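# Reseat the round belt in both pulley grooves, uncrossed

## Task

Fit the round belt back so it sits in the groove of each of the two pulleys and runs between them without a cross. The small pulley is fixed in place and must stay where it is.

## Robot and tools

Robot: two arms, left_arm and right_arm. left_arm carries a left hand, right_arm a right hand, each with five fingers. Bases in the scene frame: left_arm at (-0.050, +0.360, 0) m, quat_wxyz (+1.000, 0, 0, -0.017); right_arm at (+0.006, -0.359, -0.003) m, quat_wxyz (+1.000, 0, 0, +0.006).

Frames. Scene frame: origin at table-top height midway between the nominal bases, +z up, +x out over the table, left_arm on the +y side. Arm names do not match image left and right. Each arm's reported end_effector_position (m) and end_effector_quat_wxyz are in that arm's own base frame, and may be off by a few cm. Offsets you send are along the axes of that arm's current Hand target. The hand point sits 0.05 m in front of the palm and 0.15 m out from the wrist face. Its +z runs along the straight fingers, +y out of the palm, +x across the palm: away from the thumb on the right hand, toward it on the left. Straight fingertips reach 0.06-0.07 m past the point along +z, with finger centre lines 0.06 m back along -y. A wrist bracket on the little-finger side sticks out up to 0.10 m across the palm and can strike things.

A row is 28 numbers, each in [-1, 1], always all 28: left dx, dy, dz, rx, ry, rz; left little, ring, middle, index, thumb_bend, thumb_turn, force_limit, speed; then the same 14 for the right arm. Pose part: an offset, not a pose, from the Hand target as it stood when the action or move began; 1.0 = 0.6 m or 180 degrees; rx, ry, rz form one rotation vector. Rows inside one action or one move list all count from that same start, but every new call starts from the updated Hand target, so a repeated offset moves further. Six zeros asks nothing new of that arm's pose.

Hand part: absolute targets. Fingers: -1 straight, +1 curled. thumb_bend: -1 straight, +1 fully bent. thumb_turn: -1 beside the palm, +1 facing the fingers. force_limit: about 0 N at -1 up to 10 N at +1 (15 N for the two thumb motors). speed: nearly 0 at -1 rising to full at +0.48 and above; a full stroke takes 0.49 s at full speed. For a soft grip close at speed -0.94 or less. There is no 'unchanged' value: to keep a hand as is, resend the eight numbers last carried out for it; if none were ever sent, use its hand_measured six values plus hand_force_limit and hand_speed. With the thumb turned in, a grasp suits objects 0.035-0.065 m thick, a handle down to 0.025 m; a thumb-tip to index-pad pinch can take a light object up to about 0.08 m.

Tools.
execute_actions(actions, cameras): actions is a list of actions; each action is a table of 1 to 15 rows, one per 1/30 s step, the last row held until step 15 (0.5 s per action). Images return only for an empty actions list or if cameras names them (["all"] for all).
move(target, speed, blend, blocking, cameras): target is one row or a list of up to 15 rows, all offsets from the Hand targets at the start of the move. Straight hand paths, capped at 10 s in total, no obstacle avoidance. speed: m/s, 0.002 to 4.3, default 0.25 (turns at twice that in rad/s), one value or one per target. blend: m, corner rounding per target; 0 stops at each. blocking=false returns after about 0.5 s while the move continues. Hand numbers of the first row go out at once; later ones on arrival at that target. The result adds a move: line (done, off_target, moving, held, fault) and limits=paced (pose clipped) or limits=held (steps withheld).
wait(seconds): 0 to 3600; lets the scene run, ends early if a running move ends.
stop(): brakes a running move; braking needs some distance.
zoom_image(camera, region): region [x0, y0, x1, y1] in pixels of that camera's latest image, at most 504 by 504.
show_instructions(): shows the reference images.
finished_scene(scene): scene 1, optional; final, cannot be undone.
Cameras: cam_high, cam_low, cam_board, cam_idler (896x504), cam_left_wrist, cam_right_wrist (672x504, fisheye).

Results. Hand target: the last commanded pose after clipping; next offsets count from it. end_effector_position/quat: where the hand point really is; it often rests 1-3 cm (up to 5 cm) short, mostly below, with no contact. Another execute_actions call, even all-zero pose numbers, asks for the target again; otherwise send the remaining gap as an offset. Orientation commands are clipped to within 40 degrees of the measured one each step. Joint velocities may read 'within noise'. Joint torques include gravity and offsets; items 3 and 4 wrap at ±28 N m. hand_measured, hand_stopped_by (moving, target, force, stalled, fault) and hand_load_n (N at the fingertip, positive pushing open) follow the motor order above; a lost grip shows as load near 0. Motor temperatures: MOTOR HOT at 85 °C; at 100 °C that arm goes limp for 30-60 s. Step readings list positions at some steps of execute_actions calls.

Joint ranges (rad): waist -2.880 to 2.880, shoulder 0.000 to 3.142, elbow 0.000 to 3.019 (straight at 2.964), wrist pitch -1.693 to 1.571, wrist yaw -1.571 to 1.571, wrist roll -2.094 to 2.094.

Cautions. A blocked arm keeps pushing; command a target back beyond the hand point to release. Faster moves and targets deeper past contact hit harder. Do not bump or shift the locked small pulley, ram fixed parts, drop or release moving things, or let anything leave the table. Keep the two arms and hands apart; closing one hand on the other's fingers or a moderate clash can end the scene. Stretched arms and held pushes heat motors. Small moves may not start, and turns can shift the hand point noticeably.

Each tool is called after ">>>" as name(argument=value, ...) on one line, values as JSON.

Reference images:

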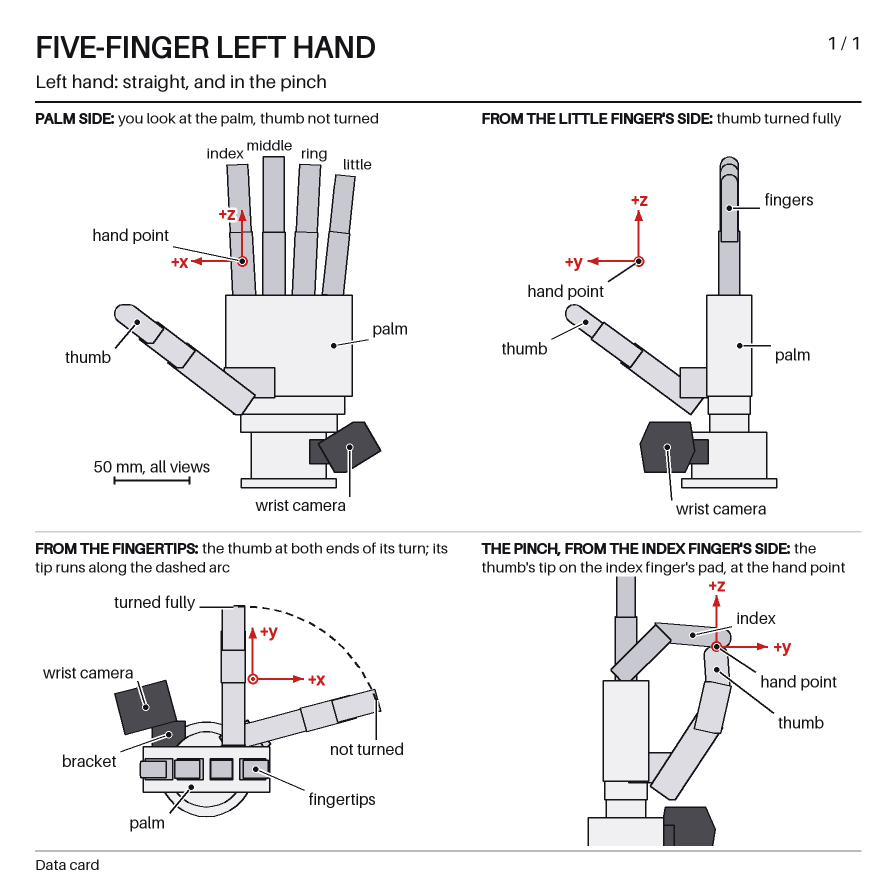

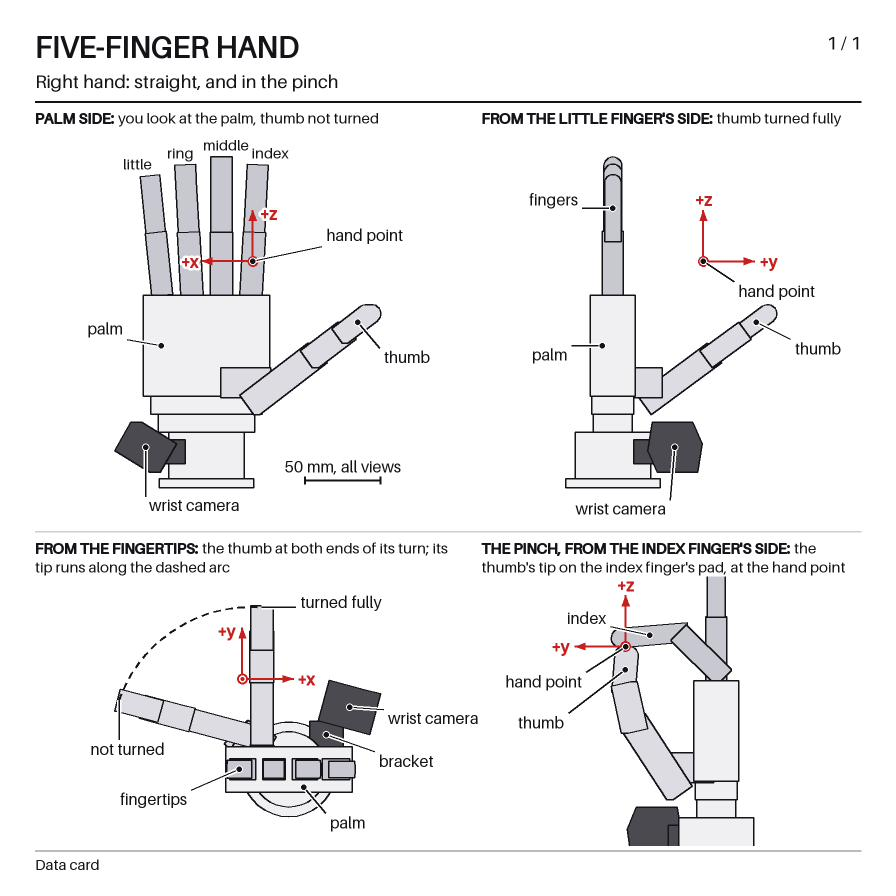

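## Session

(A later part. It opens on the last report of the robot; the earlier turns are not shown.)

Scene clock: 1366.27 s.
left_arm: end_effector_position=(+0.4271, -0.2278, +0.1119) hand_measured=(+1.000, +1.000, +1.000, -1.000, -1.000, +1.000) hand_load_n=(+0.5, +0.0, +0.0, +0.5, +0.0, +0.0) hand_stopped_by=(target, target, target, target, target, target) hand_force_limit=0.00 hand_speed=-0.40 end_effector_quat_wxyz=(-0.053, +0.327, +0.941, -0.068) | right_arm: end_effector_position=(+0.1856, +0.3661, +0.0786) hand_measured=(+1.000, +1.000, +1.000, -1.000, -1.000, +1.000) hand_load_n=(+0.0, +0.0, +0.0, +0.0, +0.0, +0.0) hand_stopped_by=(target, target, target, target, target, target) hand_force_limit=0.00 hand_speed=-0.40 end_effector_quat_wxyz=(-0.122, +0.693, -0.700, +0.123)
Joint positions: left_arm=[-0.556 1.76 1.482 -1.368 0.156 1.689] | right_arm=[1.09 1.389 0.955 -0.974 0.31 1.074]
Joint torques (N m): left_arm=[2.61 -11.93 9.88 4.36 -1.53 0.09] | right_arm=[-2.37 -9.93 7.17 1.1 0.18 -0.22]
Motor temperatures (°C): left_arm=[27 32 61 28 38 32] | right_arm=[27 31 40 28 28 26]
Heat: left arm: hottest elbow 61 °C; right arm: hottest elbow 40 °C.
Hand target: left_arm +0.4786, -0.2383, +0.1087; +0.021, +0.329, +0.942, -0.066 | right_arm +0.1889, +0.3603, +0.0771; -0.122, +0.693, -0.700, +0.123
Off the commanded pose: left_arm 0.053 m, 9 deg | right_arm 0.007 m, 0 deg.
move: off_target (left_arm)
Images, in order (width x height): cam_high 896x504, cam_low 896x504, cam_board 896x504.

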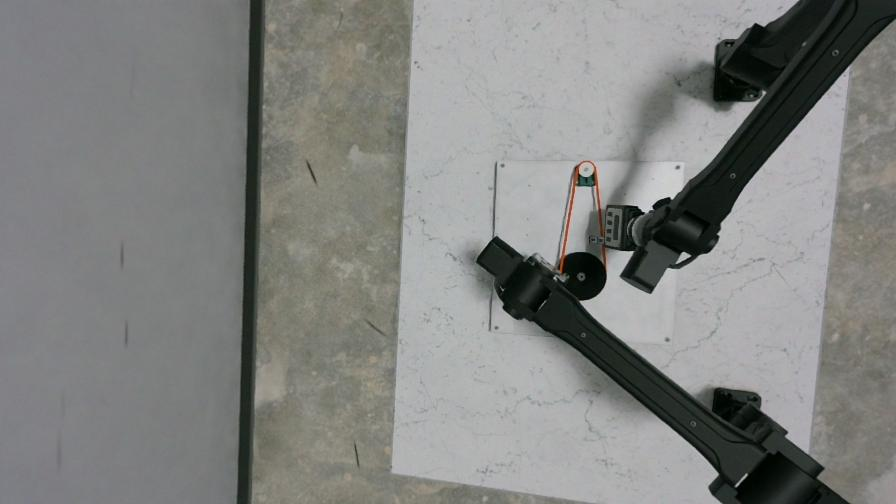

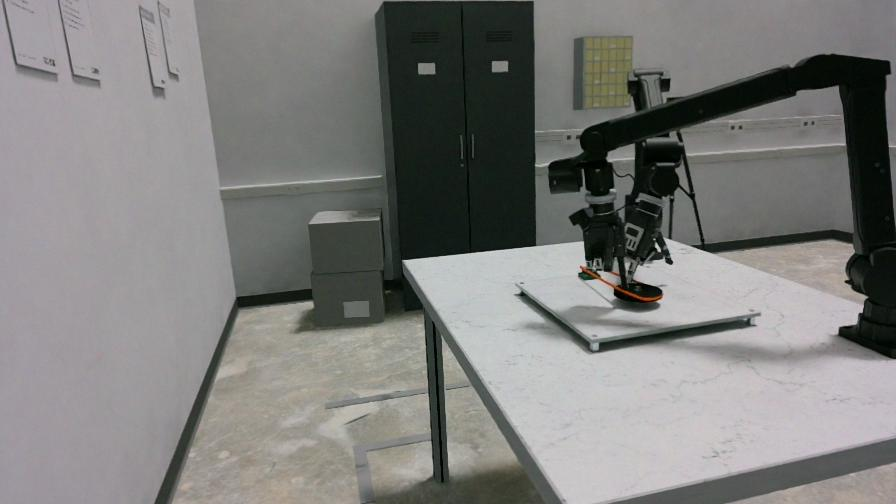

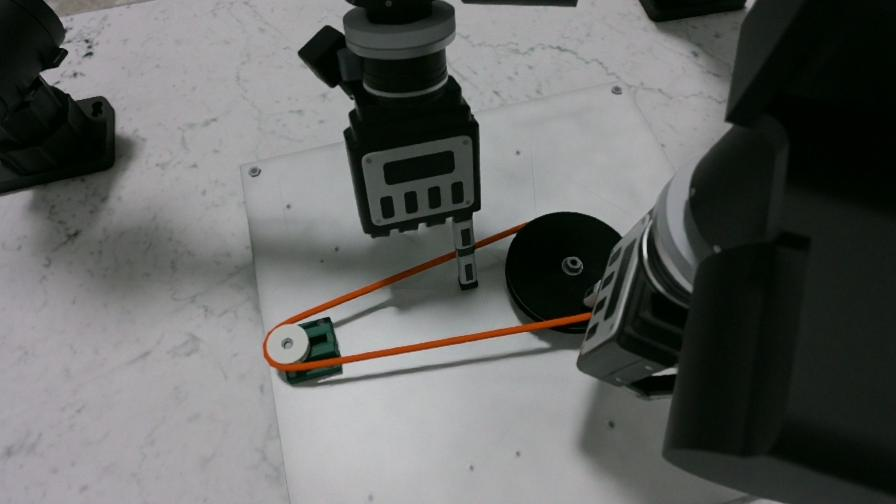

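>>> move(target=[-0.0303,-0.0046,0.0031,0,0,0,1,1,1,-1,-1,1,0,-0.4,0,0,0,0,0,0,1,1,1,-1,-1,1,0,-0.4], speed=0.03, cameras=["cam_low","cam_board","cam_high","cam_idler"])

>>> zoom_image(camera="cam_low", region=[610, 265, 670, 310])

>>> zoom_image(camera="cam_idler", region=[720, 240, 896, 340])

>>> zoom_image(camera="cam_board", region=[420, 160, 660, 350])

Scene clock: 1380.47 s.
left_arm: end_effector_position=(+0.4272, -0.2303, +0.1123) hand_measured=(+1.000, +1.000, +1.000, -1.000, -1.000, +1.000) hand_load_n=(+0.0, +0.0, +0.0, +0.5, +0.0, +0.0) hand_stopped_by=(target, target, target, target, target, target) hand_force_limit=0.00 hand_speed=-0.40 end_effector_quat_wxyz=(-0.052, +0.327, +0.942, -0.065) | right_arm: end_effector_position=(+0.1856, +0.3661, +0.0786) hand_measured=(+1.000, +1.000, +1.000, -1.000, -1.000, +1.000) hand_load_n=(+0.0, +0.0, +0.0, -0.5, +0.0, +0.0) hand_stopped_by=(target, target, target, target, target, target) hand_force_limit=0.00 hand_speed=-0.40 end_effector_quat_wxyz=(-0.122, +0.693, -0.700, +0.123)
Joint positions: left_arm=[-0.563 1.763 1.487 -1.368 0.15 1.681] | right_arm=[1.09 1.389 0.955 -0.974 0.31 1.074]
Joint torques (N m): left_arm=[2.26 -9.52 13.37 3.88 -1.32 0.1] | right_arm=[-2.32 -9.93 7.17 1.09 0.18 -0.22]
Motor temperatures (°C): left_arm=[27 33 59 29 39 32] | right_arm=[27 31 40 28 28 26]
Heat: left arm: hottest elbow 59 °C; right arm: hottest elbow 40 °C.
Hand target: left_arm +0.4911, -0.2518, +0.1086; +0.021, +0.329, +0.942, -0.066 | right_arm +0.1889, +0.3603, +0.0771; -0.122, +0.693, -0.700, +0.123
Off the commanded pose: left_arm 0.068 m, 8 deg | right_arm 0.007 m, 0 deg.
move: off_target (left_arm)
Images, in order (width x height): cam_high 896x504, cam_low 896x504, cam_board 896x504, cam_idler 896x504.

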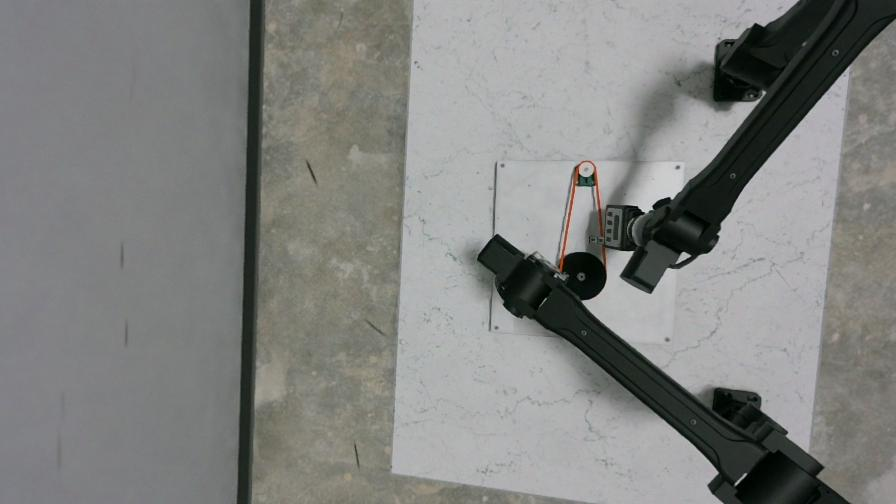

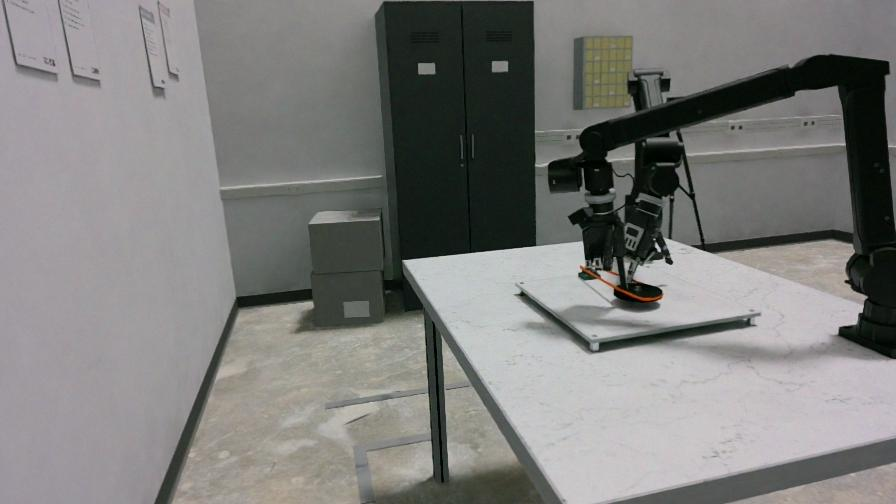

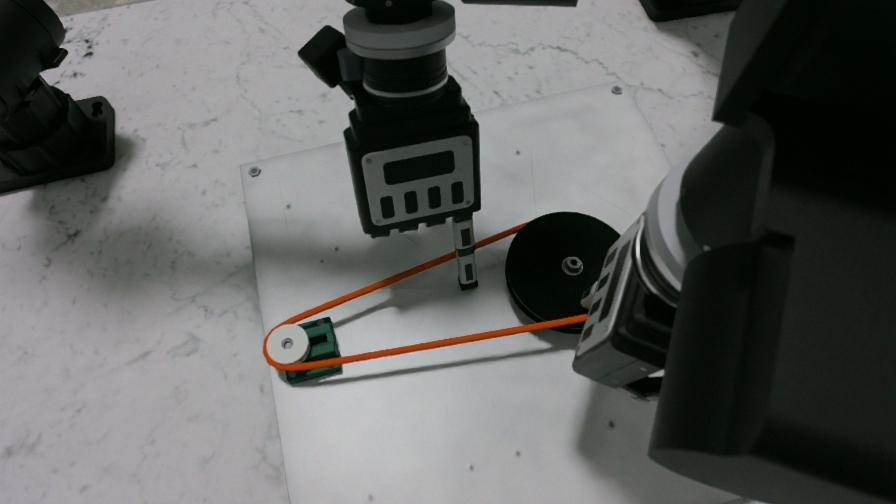

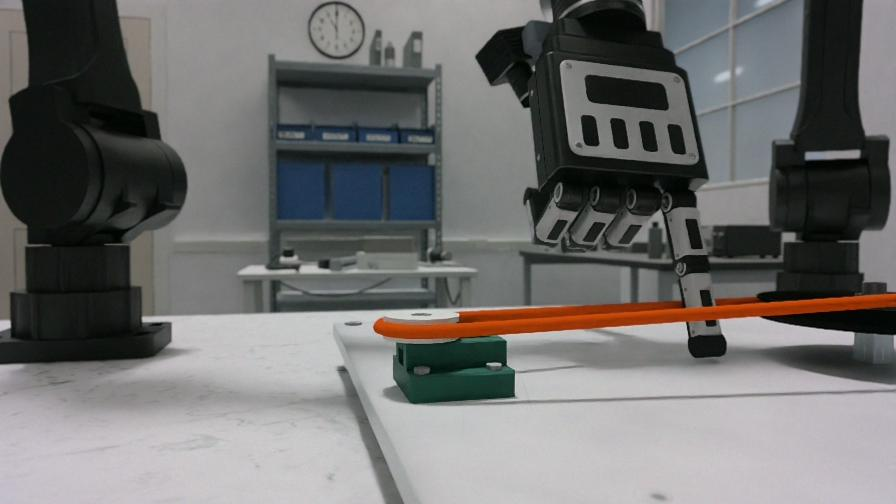

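Scaled by 8.400 from the camera's image (finer frame: 1280x720).

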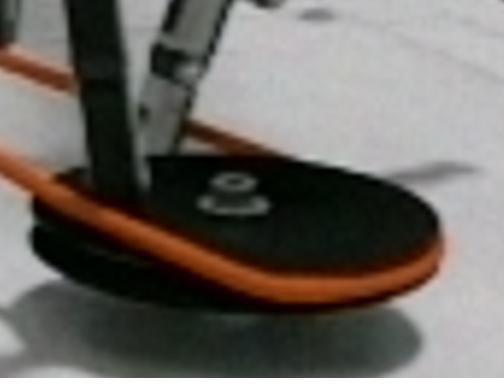

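Scaled by 2.864 from the camera's image (finer frame: 1280x720).

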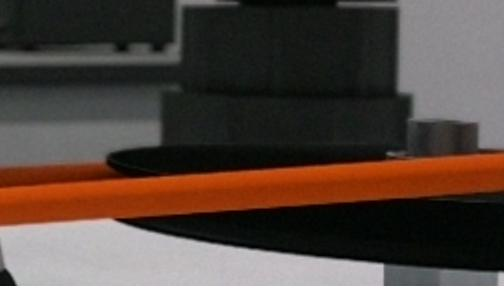

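Scaled by 2.100 from the camera's image (finer frame: 1280x720).

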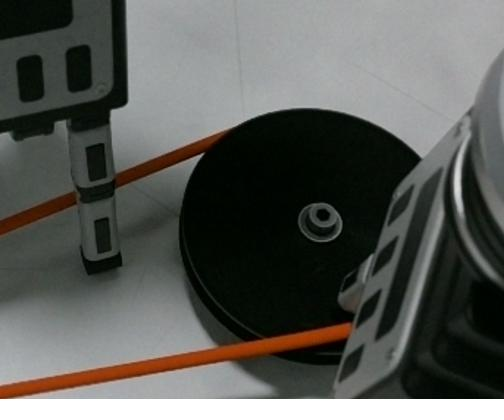

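>>> move(target=[-0.0006,-0.0007,-0.0066,0,0,0,1,1,1,-1,-1,1,0,-0.4,0,0,0,0,0,0,1,1,1,-1,-1,1,0,-0.4], speed=0.03, cameras=["cam_low","cam_board"])

>>> zoom_image(camera="cam_low", region=[610, 265, 670, 310])

>>> zoom_image(camera="cam_board", region=[420, 160, 660, 350])

Scene clock: 1393.80 s.
left_arm: end_effector_position=(+0.4282, -0.2318, +0.1124) hand_measured=(+1.000, +1.000, +1.000, -1.000, -1.000, +1.000) hand_load_n=(+0.0, +0.0, +0.0, +0.0, +0.0, +0.0) hand_stopped_by=(target, target, target, target, target, target) hand_force_limit=0.00 hand_speed=-0.40 end_effector_quat_wxyz=(-0.052, +0.327, +0.941, -0.065) | right_arm: end_effector_position=(+0.1856, +0.3661, +0.0786) hand_measured=(+1.000, +1.000, +1.000, -1.000, -1.000, +1.000) hand_load_n=(+0.0, +0.0, +0.0, +0.0, +0.0, +0.0) hand_stopped_by=(target, target, target, target, target, target) hand_force_limit=0.00 hand_speed=-0.40 end_effector_quat_wxyz=(-0.122, +0.693, -0.700, +0.123)
Joint positions: left_arm=[-0.564 1.766 1.491 -1.368 0.15 1.681] | right_arm=[1.09 1.389 0.955 -0.974 0.31 1.074]
Joint torques (N m): left_arm=[2.37 -9.93 13.63 3.55 -1.32 0.07] | right_arm=[-2.37 -9.93 7.17 1.1 0.18 -0.22]
Motor temperatures (°C): left_arm=[27 32 61 29 38 32] | right_arm=[27 31 40 28 28 26]
Heat: left arm: hottest elbow 61 °C; right arm: hottest elbow 40 °C.
Hand target: left_arm +0.4912, -0.2518, +0.1125; +0.021, +0.329, +0.942, -0.066 | right_arm +0.1889, +0.3603, +0.0771; -0.122, +0.693, -0.700, +0.123
Off the commanded pose: left_arm 0.066 m, 8 deg | right_arm 0.007 m, 0 deg.
move: off_target (left_arm)

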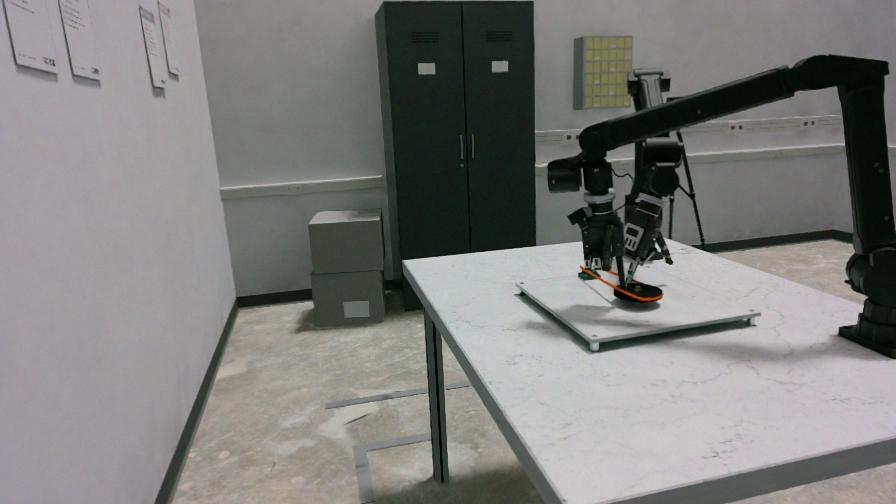

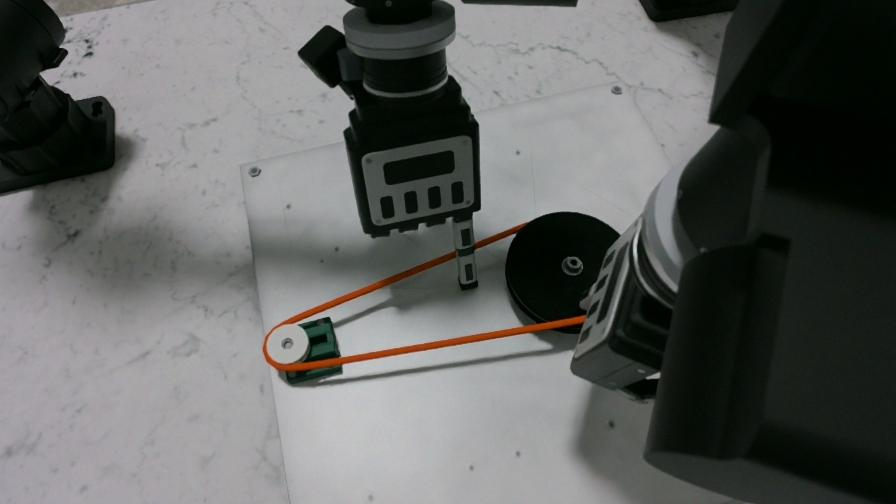

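Scaled by 8.400 from the camera's image (finer frame: 1280x720).

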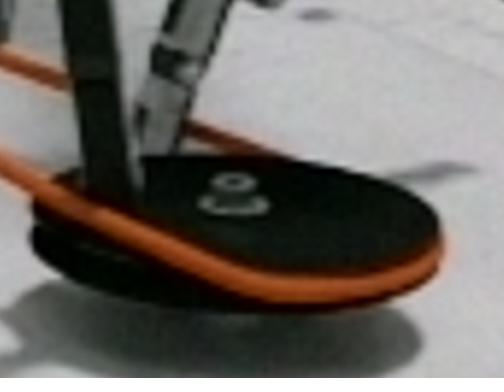

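Scaled by 2.100 from the camera's image (finer frame: 1280x720).

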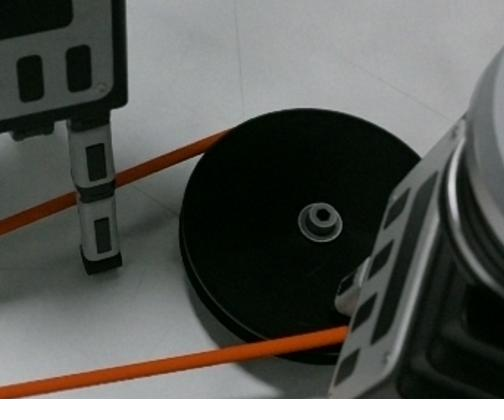

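>>> move(target=[0,0,0,0,0,0,1,1,1,-1,-1,1,0,-0.4,-0.0115,-0.0720,-0.0029,0,0,0,1,1,1,-1,-1,1,0,-0.4], speed=0.05, cameras=["cam_low","cam_board","cam_high","cam_idler"])

>>> zoom_image(camera="cam_board", region=[400, 180, 640, 370])

>>> zoom_image(camera="cam_idler", region=[650, 240, 896, 360])

Scene clock: 1414.23 s.
left_arm: end_effector_position=(+0.4282, -0.2318, +0.1124) hand_measured=(+1.000, +1.000, +1.000, -1.000, -1.000, +1.000) hand_load_n=(+0.0, +0.0, +0.0, +0.5, +0.0, +0.0) hand_stopped_by=(target, target, target, target, target, target) hand_force_limit=0.00 hand_speed=-0.40 end_effector_quat_wxyz=(-0.052, +0.327, +0.941, -0.065) | right_arm: end_effector_position=(+0.2164, +0.3580, +0.0861) hand_measured=(+1.000, +1.000, +1.000, -1.000, -1.000, +1.000) hand_load_n=(+0.0, +0.5, +0.0, +0.0, +0.0, +0.0) hand_stopped_by=(target, target, target, target, target, target) hand_force_limit=0.00 hand_speed=-0.40 end_effector_quat_wxyz=(-0.118, +0.693, -0.700, +0.124)
Joint positions: left_arm=[-0.564 1.766 1.491 -1.368 0.15 1.681] | right_arm=[1.009 1.402 0.99 -0.979 0.295 0.992]
Joint torques (N m): left_arm=[2.55 -9.82 13.61 3.56 -1.32 0.08] | right_arm=[-2.32 -7.71 11.67 0.55 0.16 -0.21]
Motor temperatures (°C): left_arm=[27 32 69 30 38 32] | right_arm=[27 31 40 28 28 26]
Heat: left arm: hottest elbow 69 °C; right arm: hottest elbow 40 °C.
Hand target: left_arm +0.4912, -0.2518, +0.1125; +0.021, +0.329, +0.942, -0.066 | right_arm +0.2289, +0.3668, +0.0934; -0.122, +0.693, -0.700, +0.123
Off the commanded pose: left_arm 0.066 m, 8 deg | right_arm 0.017 m, 0 deg.
move: off_target (right_arm)
Images, in order (width x height): cam_high 896x504, cam_low 896x504, cam_board 896x504, cam_idler 896x504.

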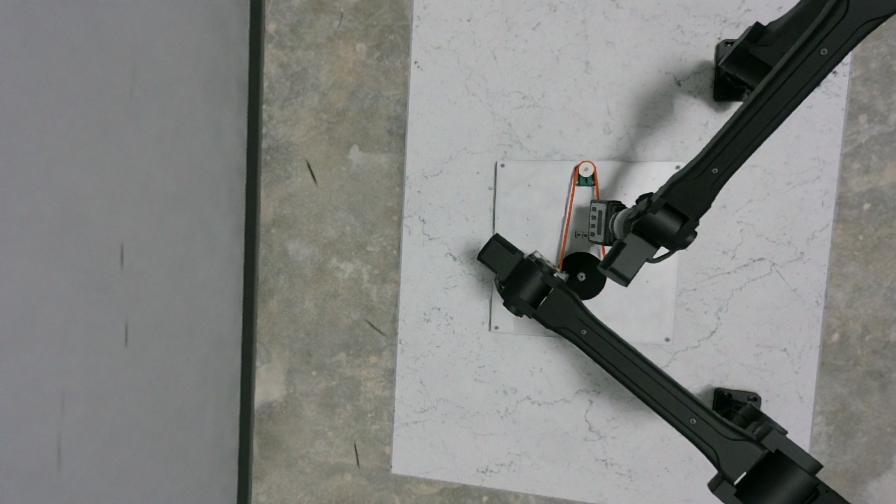

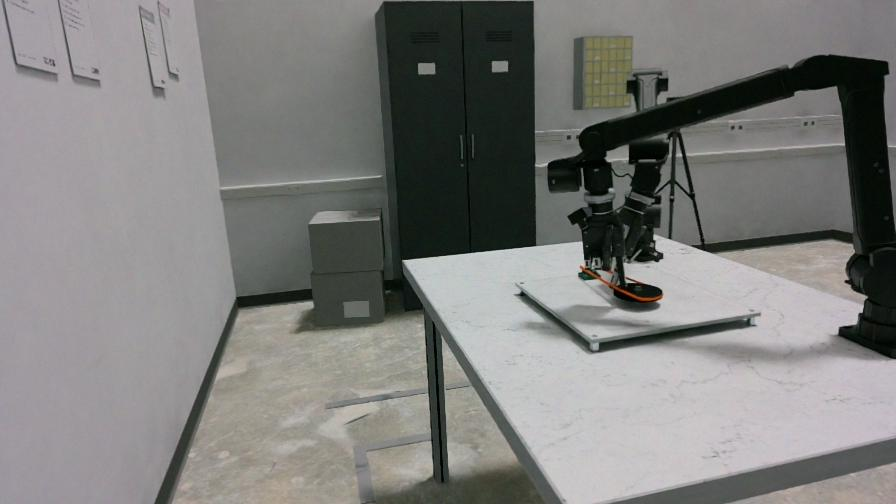

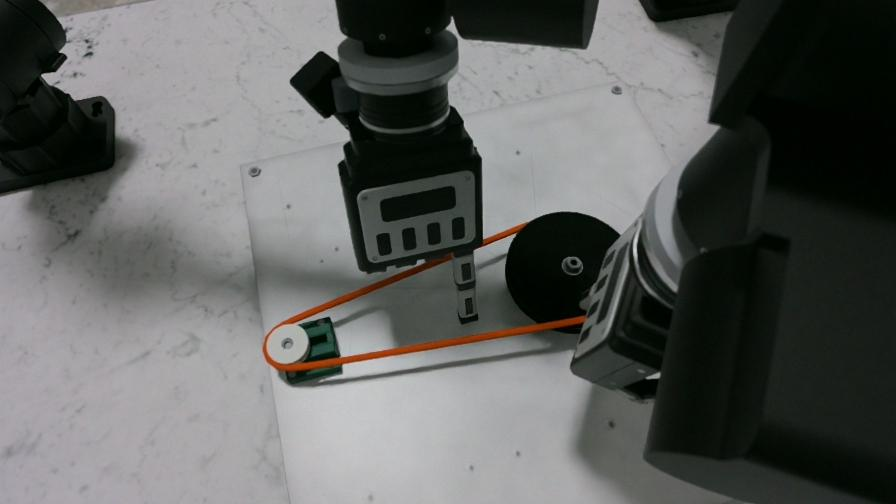

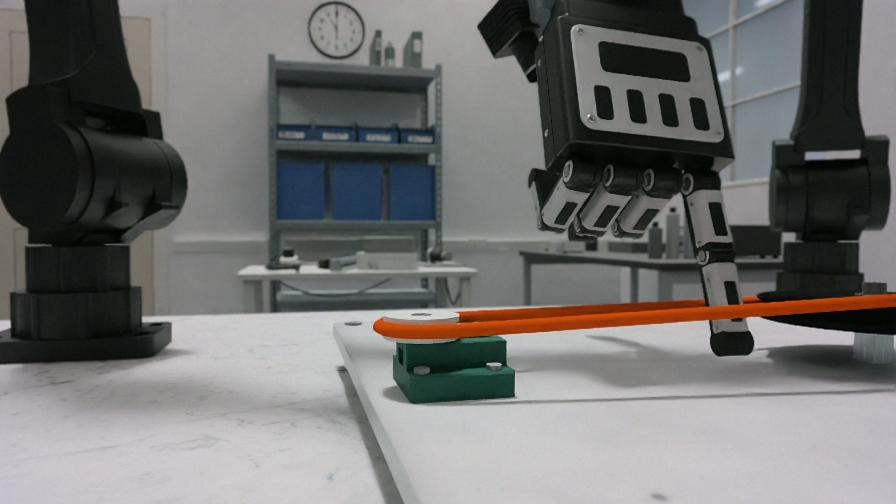

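Scaled by 2.100 from the camera's image (finer frame: 1280x720).

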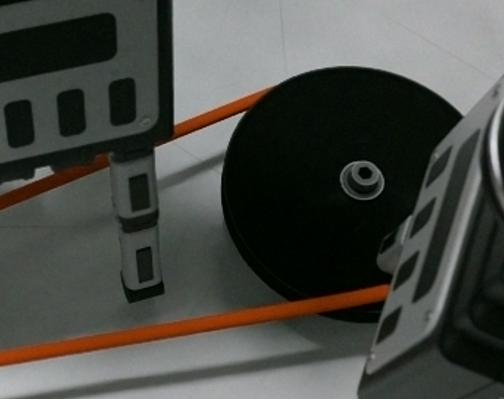

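Scaled by 2.049 from the camera's image (finer frame: 1280x720).

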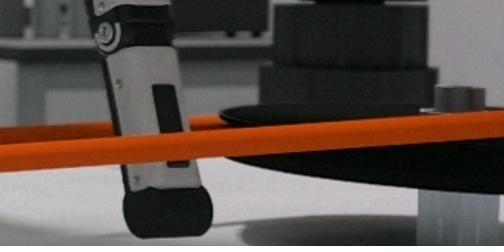

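>>> move(target=[0.0261,-0.0207,0.0001,0,0,0,1,1,1,-1,-1,1,0,-0.4,0,0,0,0,0,0,1,1,1,-1,-1,1,0,-0.4], speed=0.05, cameras=["cam_low"])

>>> zoom_image(camera="cam_low", region=[610, 265, 670, 310])

Scene clock: 1422.03 s.
left_arm: end_effector_position=(+0.4278, -0.2360, +0.1131) hand_measured=(+1.000, +1.000, +1.000, -1.000, -1.000, +1.000) hand_load_n=(+0.0, +0.0, +0.0, +0.0, +0.0, +0.0) hand_stopped_by=(target, target, target, target, target, target) hand_force_limit=0.00 hand_speed=-0.40 end_effector_quat_wxyz=(-0.047, +0.327, +0.942, -0.062) | right_arm: end_effector_position=(+0.2164, +0.3579, +0.0861) hand_measured=(+1.000, +1.000, +1.000, -1.000, -1.000, +1.000) hand_load_n=(+0.0, +0.5, +0.0, +0.0, +0.0, +0.0) hand_stopped_by=(target, target, target, target, target, target) hand_force_limit=0.00 hand_speed=-0.40 end_effector_quat_wxyz=(-0.118, +0.694, -0.700, +0.124)
Joint positions: left_arm=[-0.574 1.764 1.491 -1.36 0.142 1.669] | right_arm=[1.009 1.402 0.99 -0.979 0.295 0.991]
Joint torques (N m): left_arm=[1.67 -12.28 9.99 3.84 -1 0.04] | right_arm=[-2.32 -7.77 11.67 0.55 0.17 -0.22]
Motor temperatures (°C): left_arm=[27 32 71 30 38 32] | right_arm=[27 31 42 28 28 26]
Heat: left arm: hottest elbow 71 °C; right arm: hottest elbow 42 °C.
Hand target: left_arm +0.4711, -0.2519, +0.1125; +0.021, +0.329, +0.942, -0.066 | right_arm +0.2289, +0.3668, +0.0934; -0.122, +0.693, -0.700, +0.123
Off the commanded pose: left_arm 0.046 m, 8 deg | right_arm 0.017 m, 0 deg.
move: off_target (left_arm)

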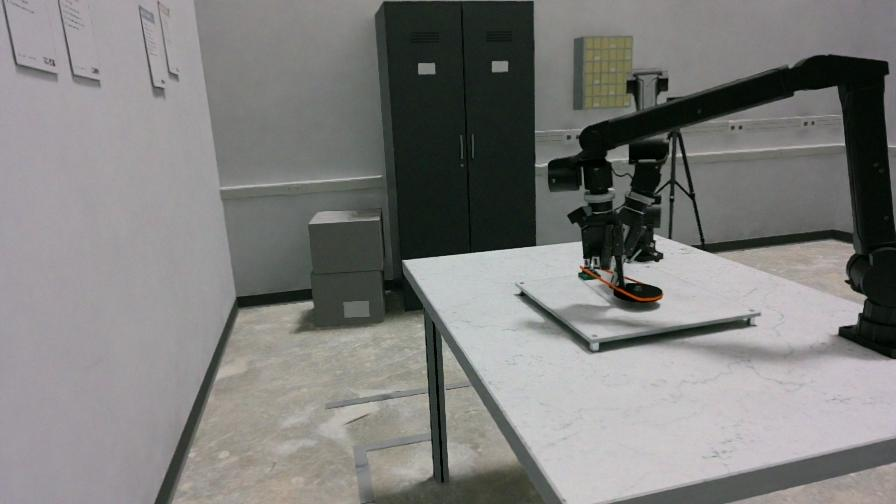

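Scaled by 8.400 from the camera's image (finer frame: 1280x720).

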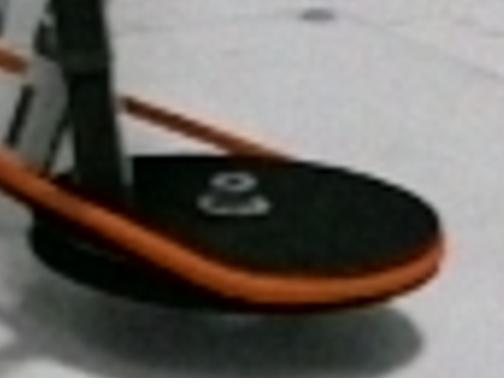

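>>> move(target=[-0.0087,-0.0230,0.0033,0,0,0,1,1,1,-1,-1,1,0,-0.4,0,0,0,0,0,0,1,1,1,-1,-1,1,0,-0.4], speed=0.05, cameras=["cam_low","cam_board"])

>>> zoom_image(camera="cam_low", region=[610, 265, 670, 310])

>>> zoom_image(camera="cam_board", region=[400, 180, 640, 370])

Scene clock: 1430.83 s.
left_arm: end_effector_position=(+0.4278, -0.2440, +0.1139) hand_measured=(+1.000, +1.000, +1.000, -1.000, -1.000, +1.000) hand_load_n=(+0.0, +0.0, +0.0, +0.0, -0.5, +0.0) hand_stopped_by=(target, target, target, target, target, target) hand_force_limit=0.00 hand_speed=-0.40 end_effector_quat_wxyz=(-0.037, +0.327, +0.943, -0.058) | right_arm: end_effector_position=(+0.2164, +0.3579, +0.0861) hand_measured=(+1.000, +1.000, +1.000, -1.000, -1.000, +1.000) hand_load_n=(+0.0, +0.5, +0.0, +0.0, +0.0, +0.0) hand_stopped_by=(target, target, target, target, target, target) hand_force_limit=0.00 hand_speed=-0.40 end_effector_quat_wxyz=(-0.118, +0.694, -0.700, +0.124)
Joint positions: left_arm=[-0.592 1.762 1.491 -1.341 0.131 1.649] | right_arm=[1.009 1.402 0.99 -0.979 0.295 0.991]
Joint torques (N m): left_arm=[0.91 -11.46 10.85 3.37 -0.6 -0.05] | right_arm=[-2.32 -7.71 11.67 0.55 0.17 -0.22]
Motor temperatures (°C): left_arm=[27 32 69 30 38 32] | right_arm=[27 31 43 28 28 26]
Heat: left arm: hottest elbow 69 °C; right arm: hottest elbow 43 °C.
Hand target: left_arm +0.4667, -0.2660, +0.1127; +0.021, +0.329, +0.942, -0.066 | right_arm +0.2289, +0.3668, +0.0934; -0.122, +0.693, -0.700, +0.123
Off the commanded pose: left_arm 0.045 m, 7 deg | right_arm 0.017 m, 0 deg.
move: off_target (left_arm)

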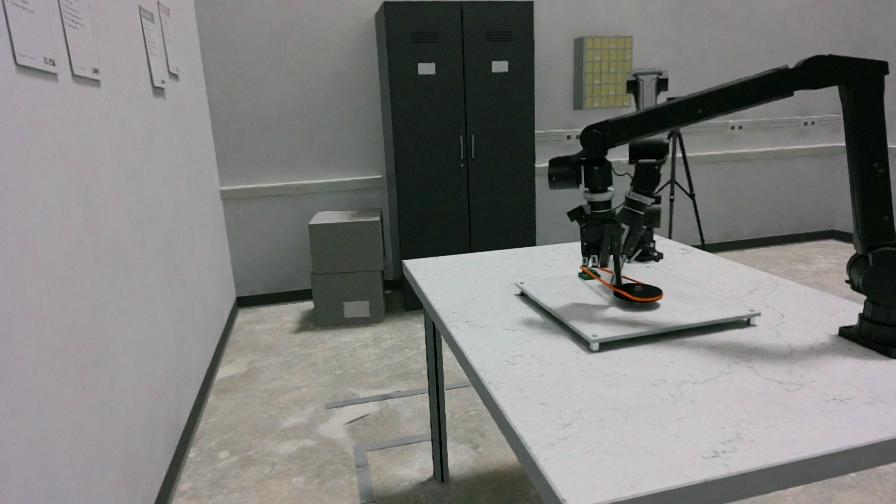

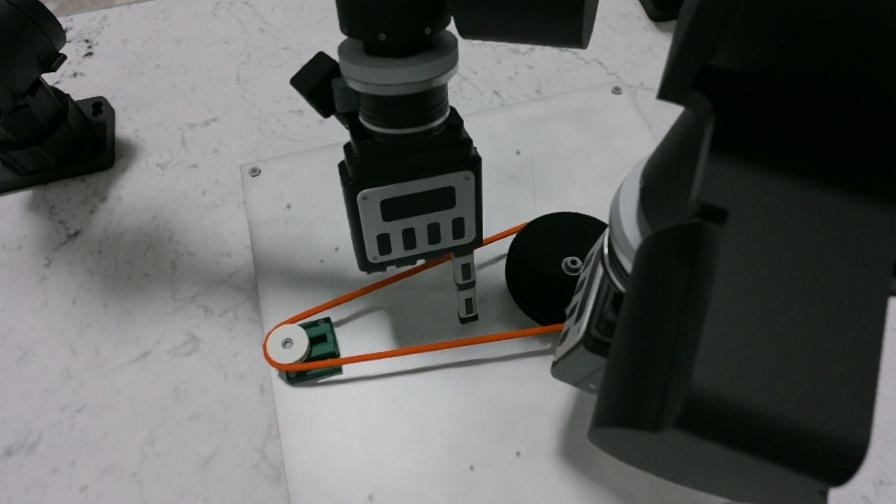

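Scaled by 8.400 from the camera's image (finer frame: 1280x720).

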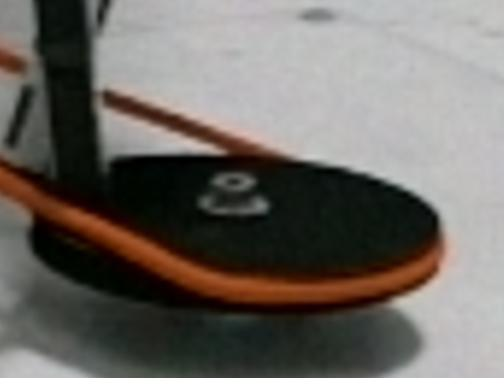

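Scaled by 2.100 from the camera's image (finer frame: 1280x720).

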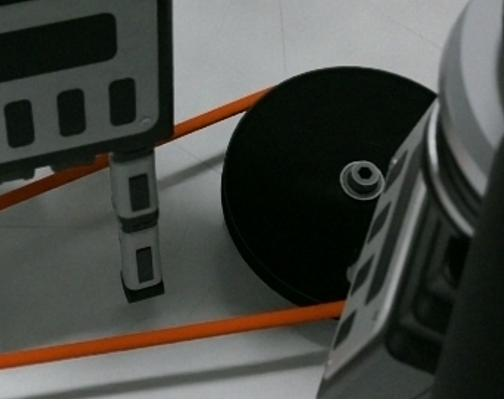

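>>> move(target=[[0,0,0,0,0,0,1,1,1,-1,-1,1,0,-0.4,0.0100,-0.0216,-0.0986,0,0,0,1,1,1,-1,-1,1,0,-0.4],[0,0,0,0,0,0,1,1,1,-1,-1,1,0,-0.4,0.1997,0.0688,-0.2024,0,0,0,1,1,1,-1,-1,1,0,-0.4]], speed=0.12, blend=0.01, cameras=["cam_low","cam_board","cam_high"])

>>> zoom_image(camera="cam_board", region=[400, 180, 640, 370])

>>> zoom_image(camera="cam_low", region=[610, 265, 670, 310])

Scene clock: 1462.60 s.
left_arm: end_effector_position=(+0.4278, -0.2440, +0.1139) hand_measured=(+1.000, +1.000, +1.000, -1.000, -1.000, +1.000) hand_load_n=(+0.5, +0.0, +0.0, +0.0, +0.0, +0.0) hand_stopped_by=(target, target, target, target, target, target) hand_force_limit=0.00 hand_speed=-0.40 end_effector_quat_wxyz=(-0.037, +0.326, +0.943, -0.058) | right_arm: end_effector_position=(+0.1509, +0.2539, +0.1991) hand_measured=(+1.000, +1.000, +1.000, -1.000, -1.000, +1.000) hand_load_n=(+0.0, +0.0, +0.0, +0.0, +0.0, +0.0) hand_stopped_by=(target, target, target, target, target, target) hand_force_limit=0.00 hand_speed=-0.40 end_effector_quat_wxyz=(-0.130, +0.692, -0.700, +0.121)
Joint positions: left_arm=[-0.592 1.762 1.491 -1.341 0.131 1.648] | right_arm=[1.009 0.969 0.951 -1.347 0.295 0.991]
Joint torques (N m): left_arm=[0.85 -11.46 10.82 3.37 -0.6 -0.02] | right_arm=[-1.2 -4.13 7.92 0.75 0.26 -0.1]
Motor temperatures (°C): left_arm=[27 32 67 30 36 32] | right_arm=[27 31 45 28 28 26]
Heat: left arm: hottest elbow 67 °C; right arm: hottest elbow 45 °C.
Hand target: left_arm +0.4667, -0.2660, +0.1127; +0.021, +0.329, +0.942, -0.066 | right_arm +0.1474, +0.2478, +0.1935; -0.122, +0.693, -0.700, +0.123
Off the commanded pose: left_arm 0.045 m, 7 deg | right_arm 0.009 m, 1 deg.
move: done
Images, in order (width x height): cam_high 896x504, cam_low 896x504, cam_board 896x504.

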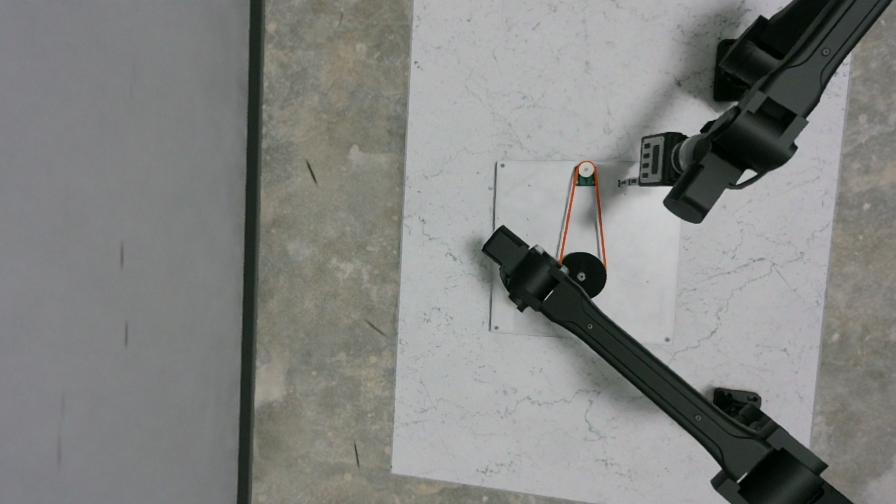

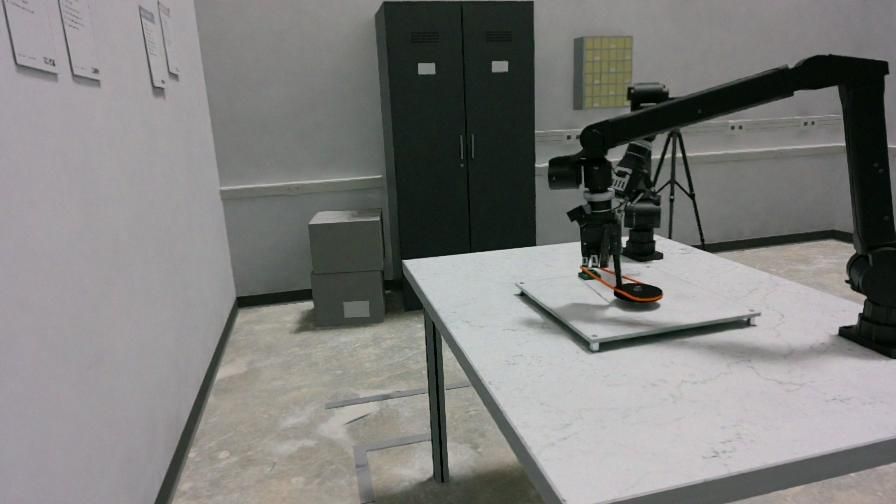

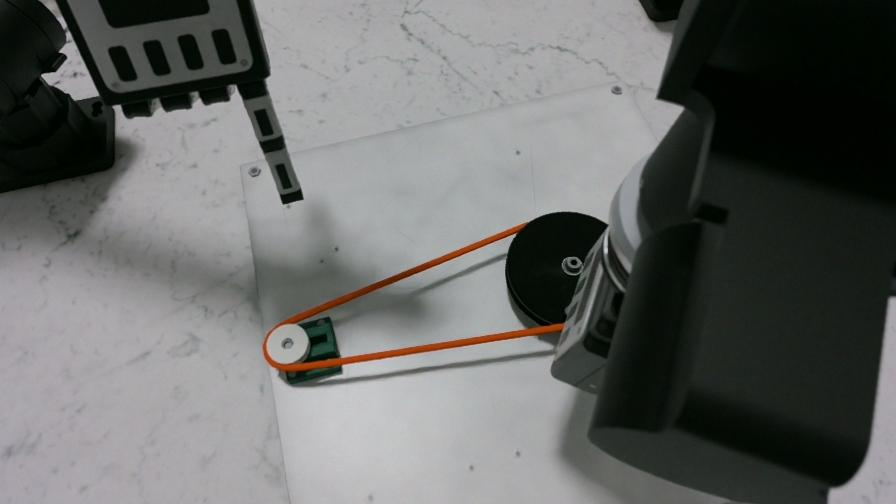

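Scaled by 2.100 from the camera's image (finer frame: 1280x720).

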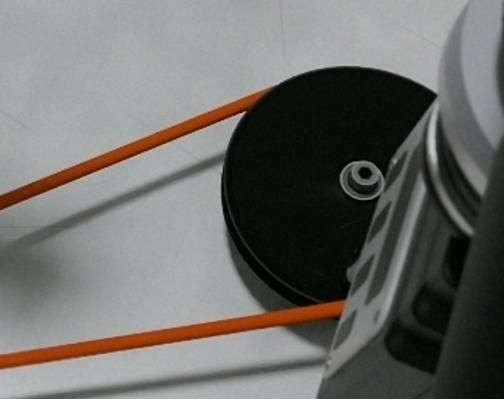

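Scaled by 8.400 from the camera's image (finer frame: 1280x720).

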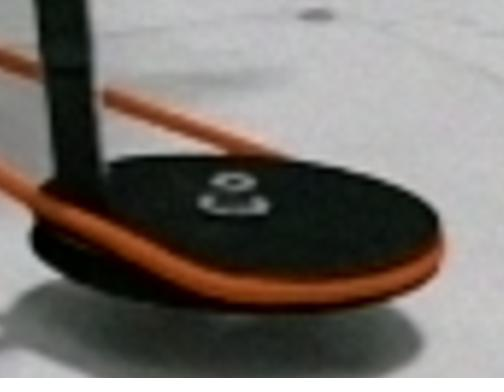

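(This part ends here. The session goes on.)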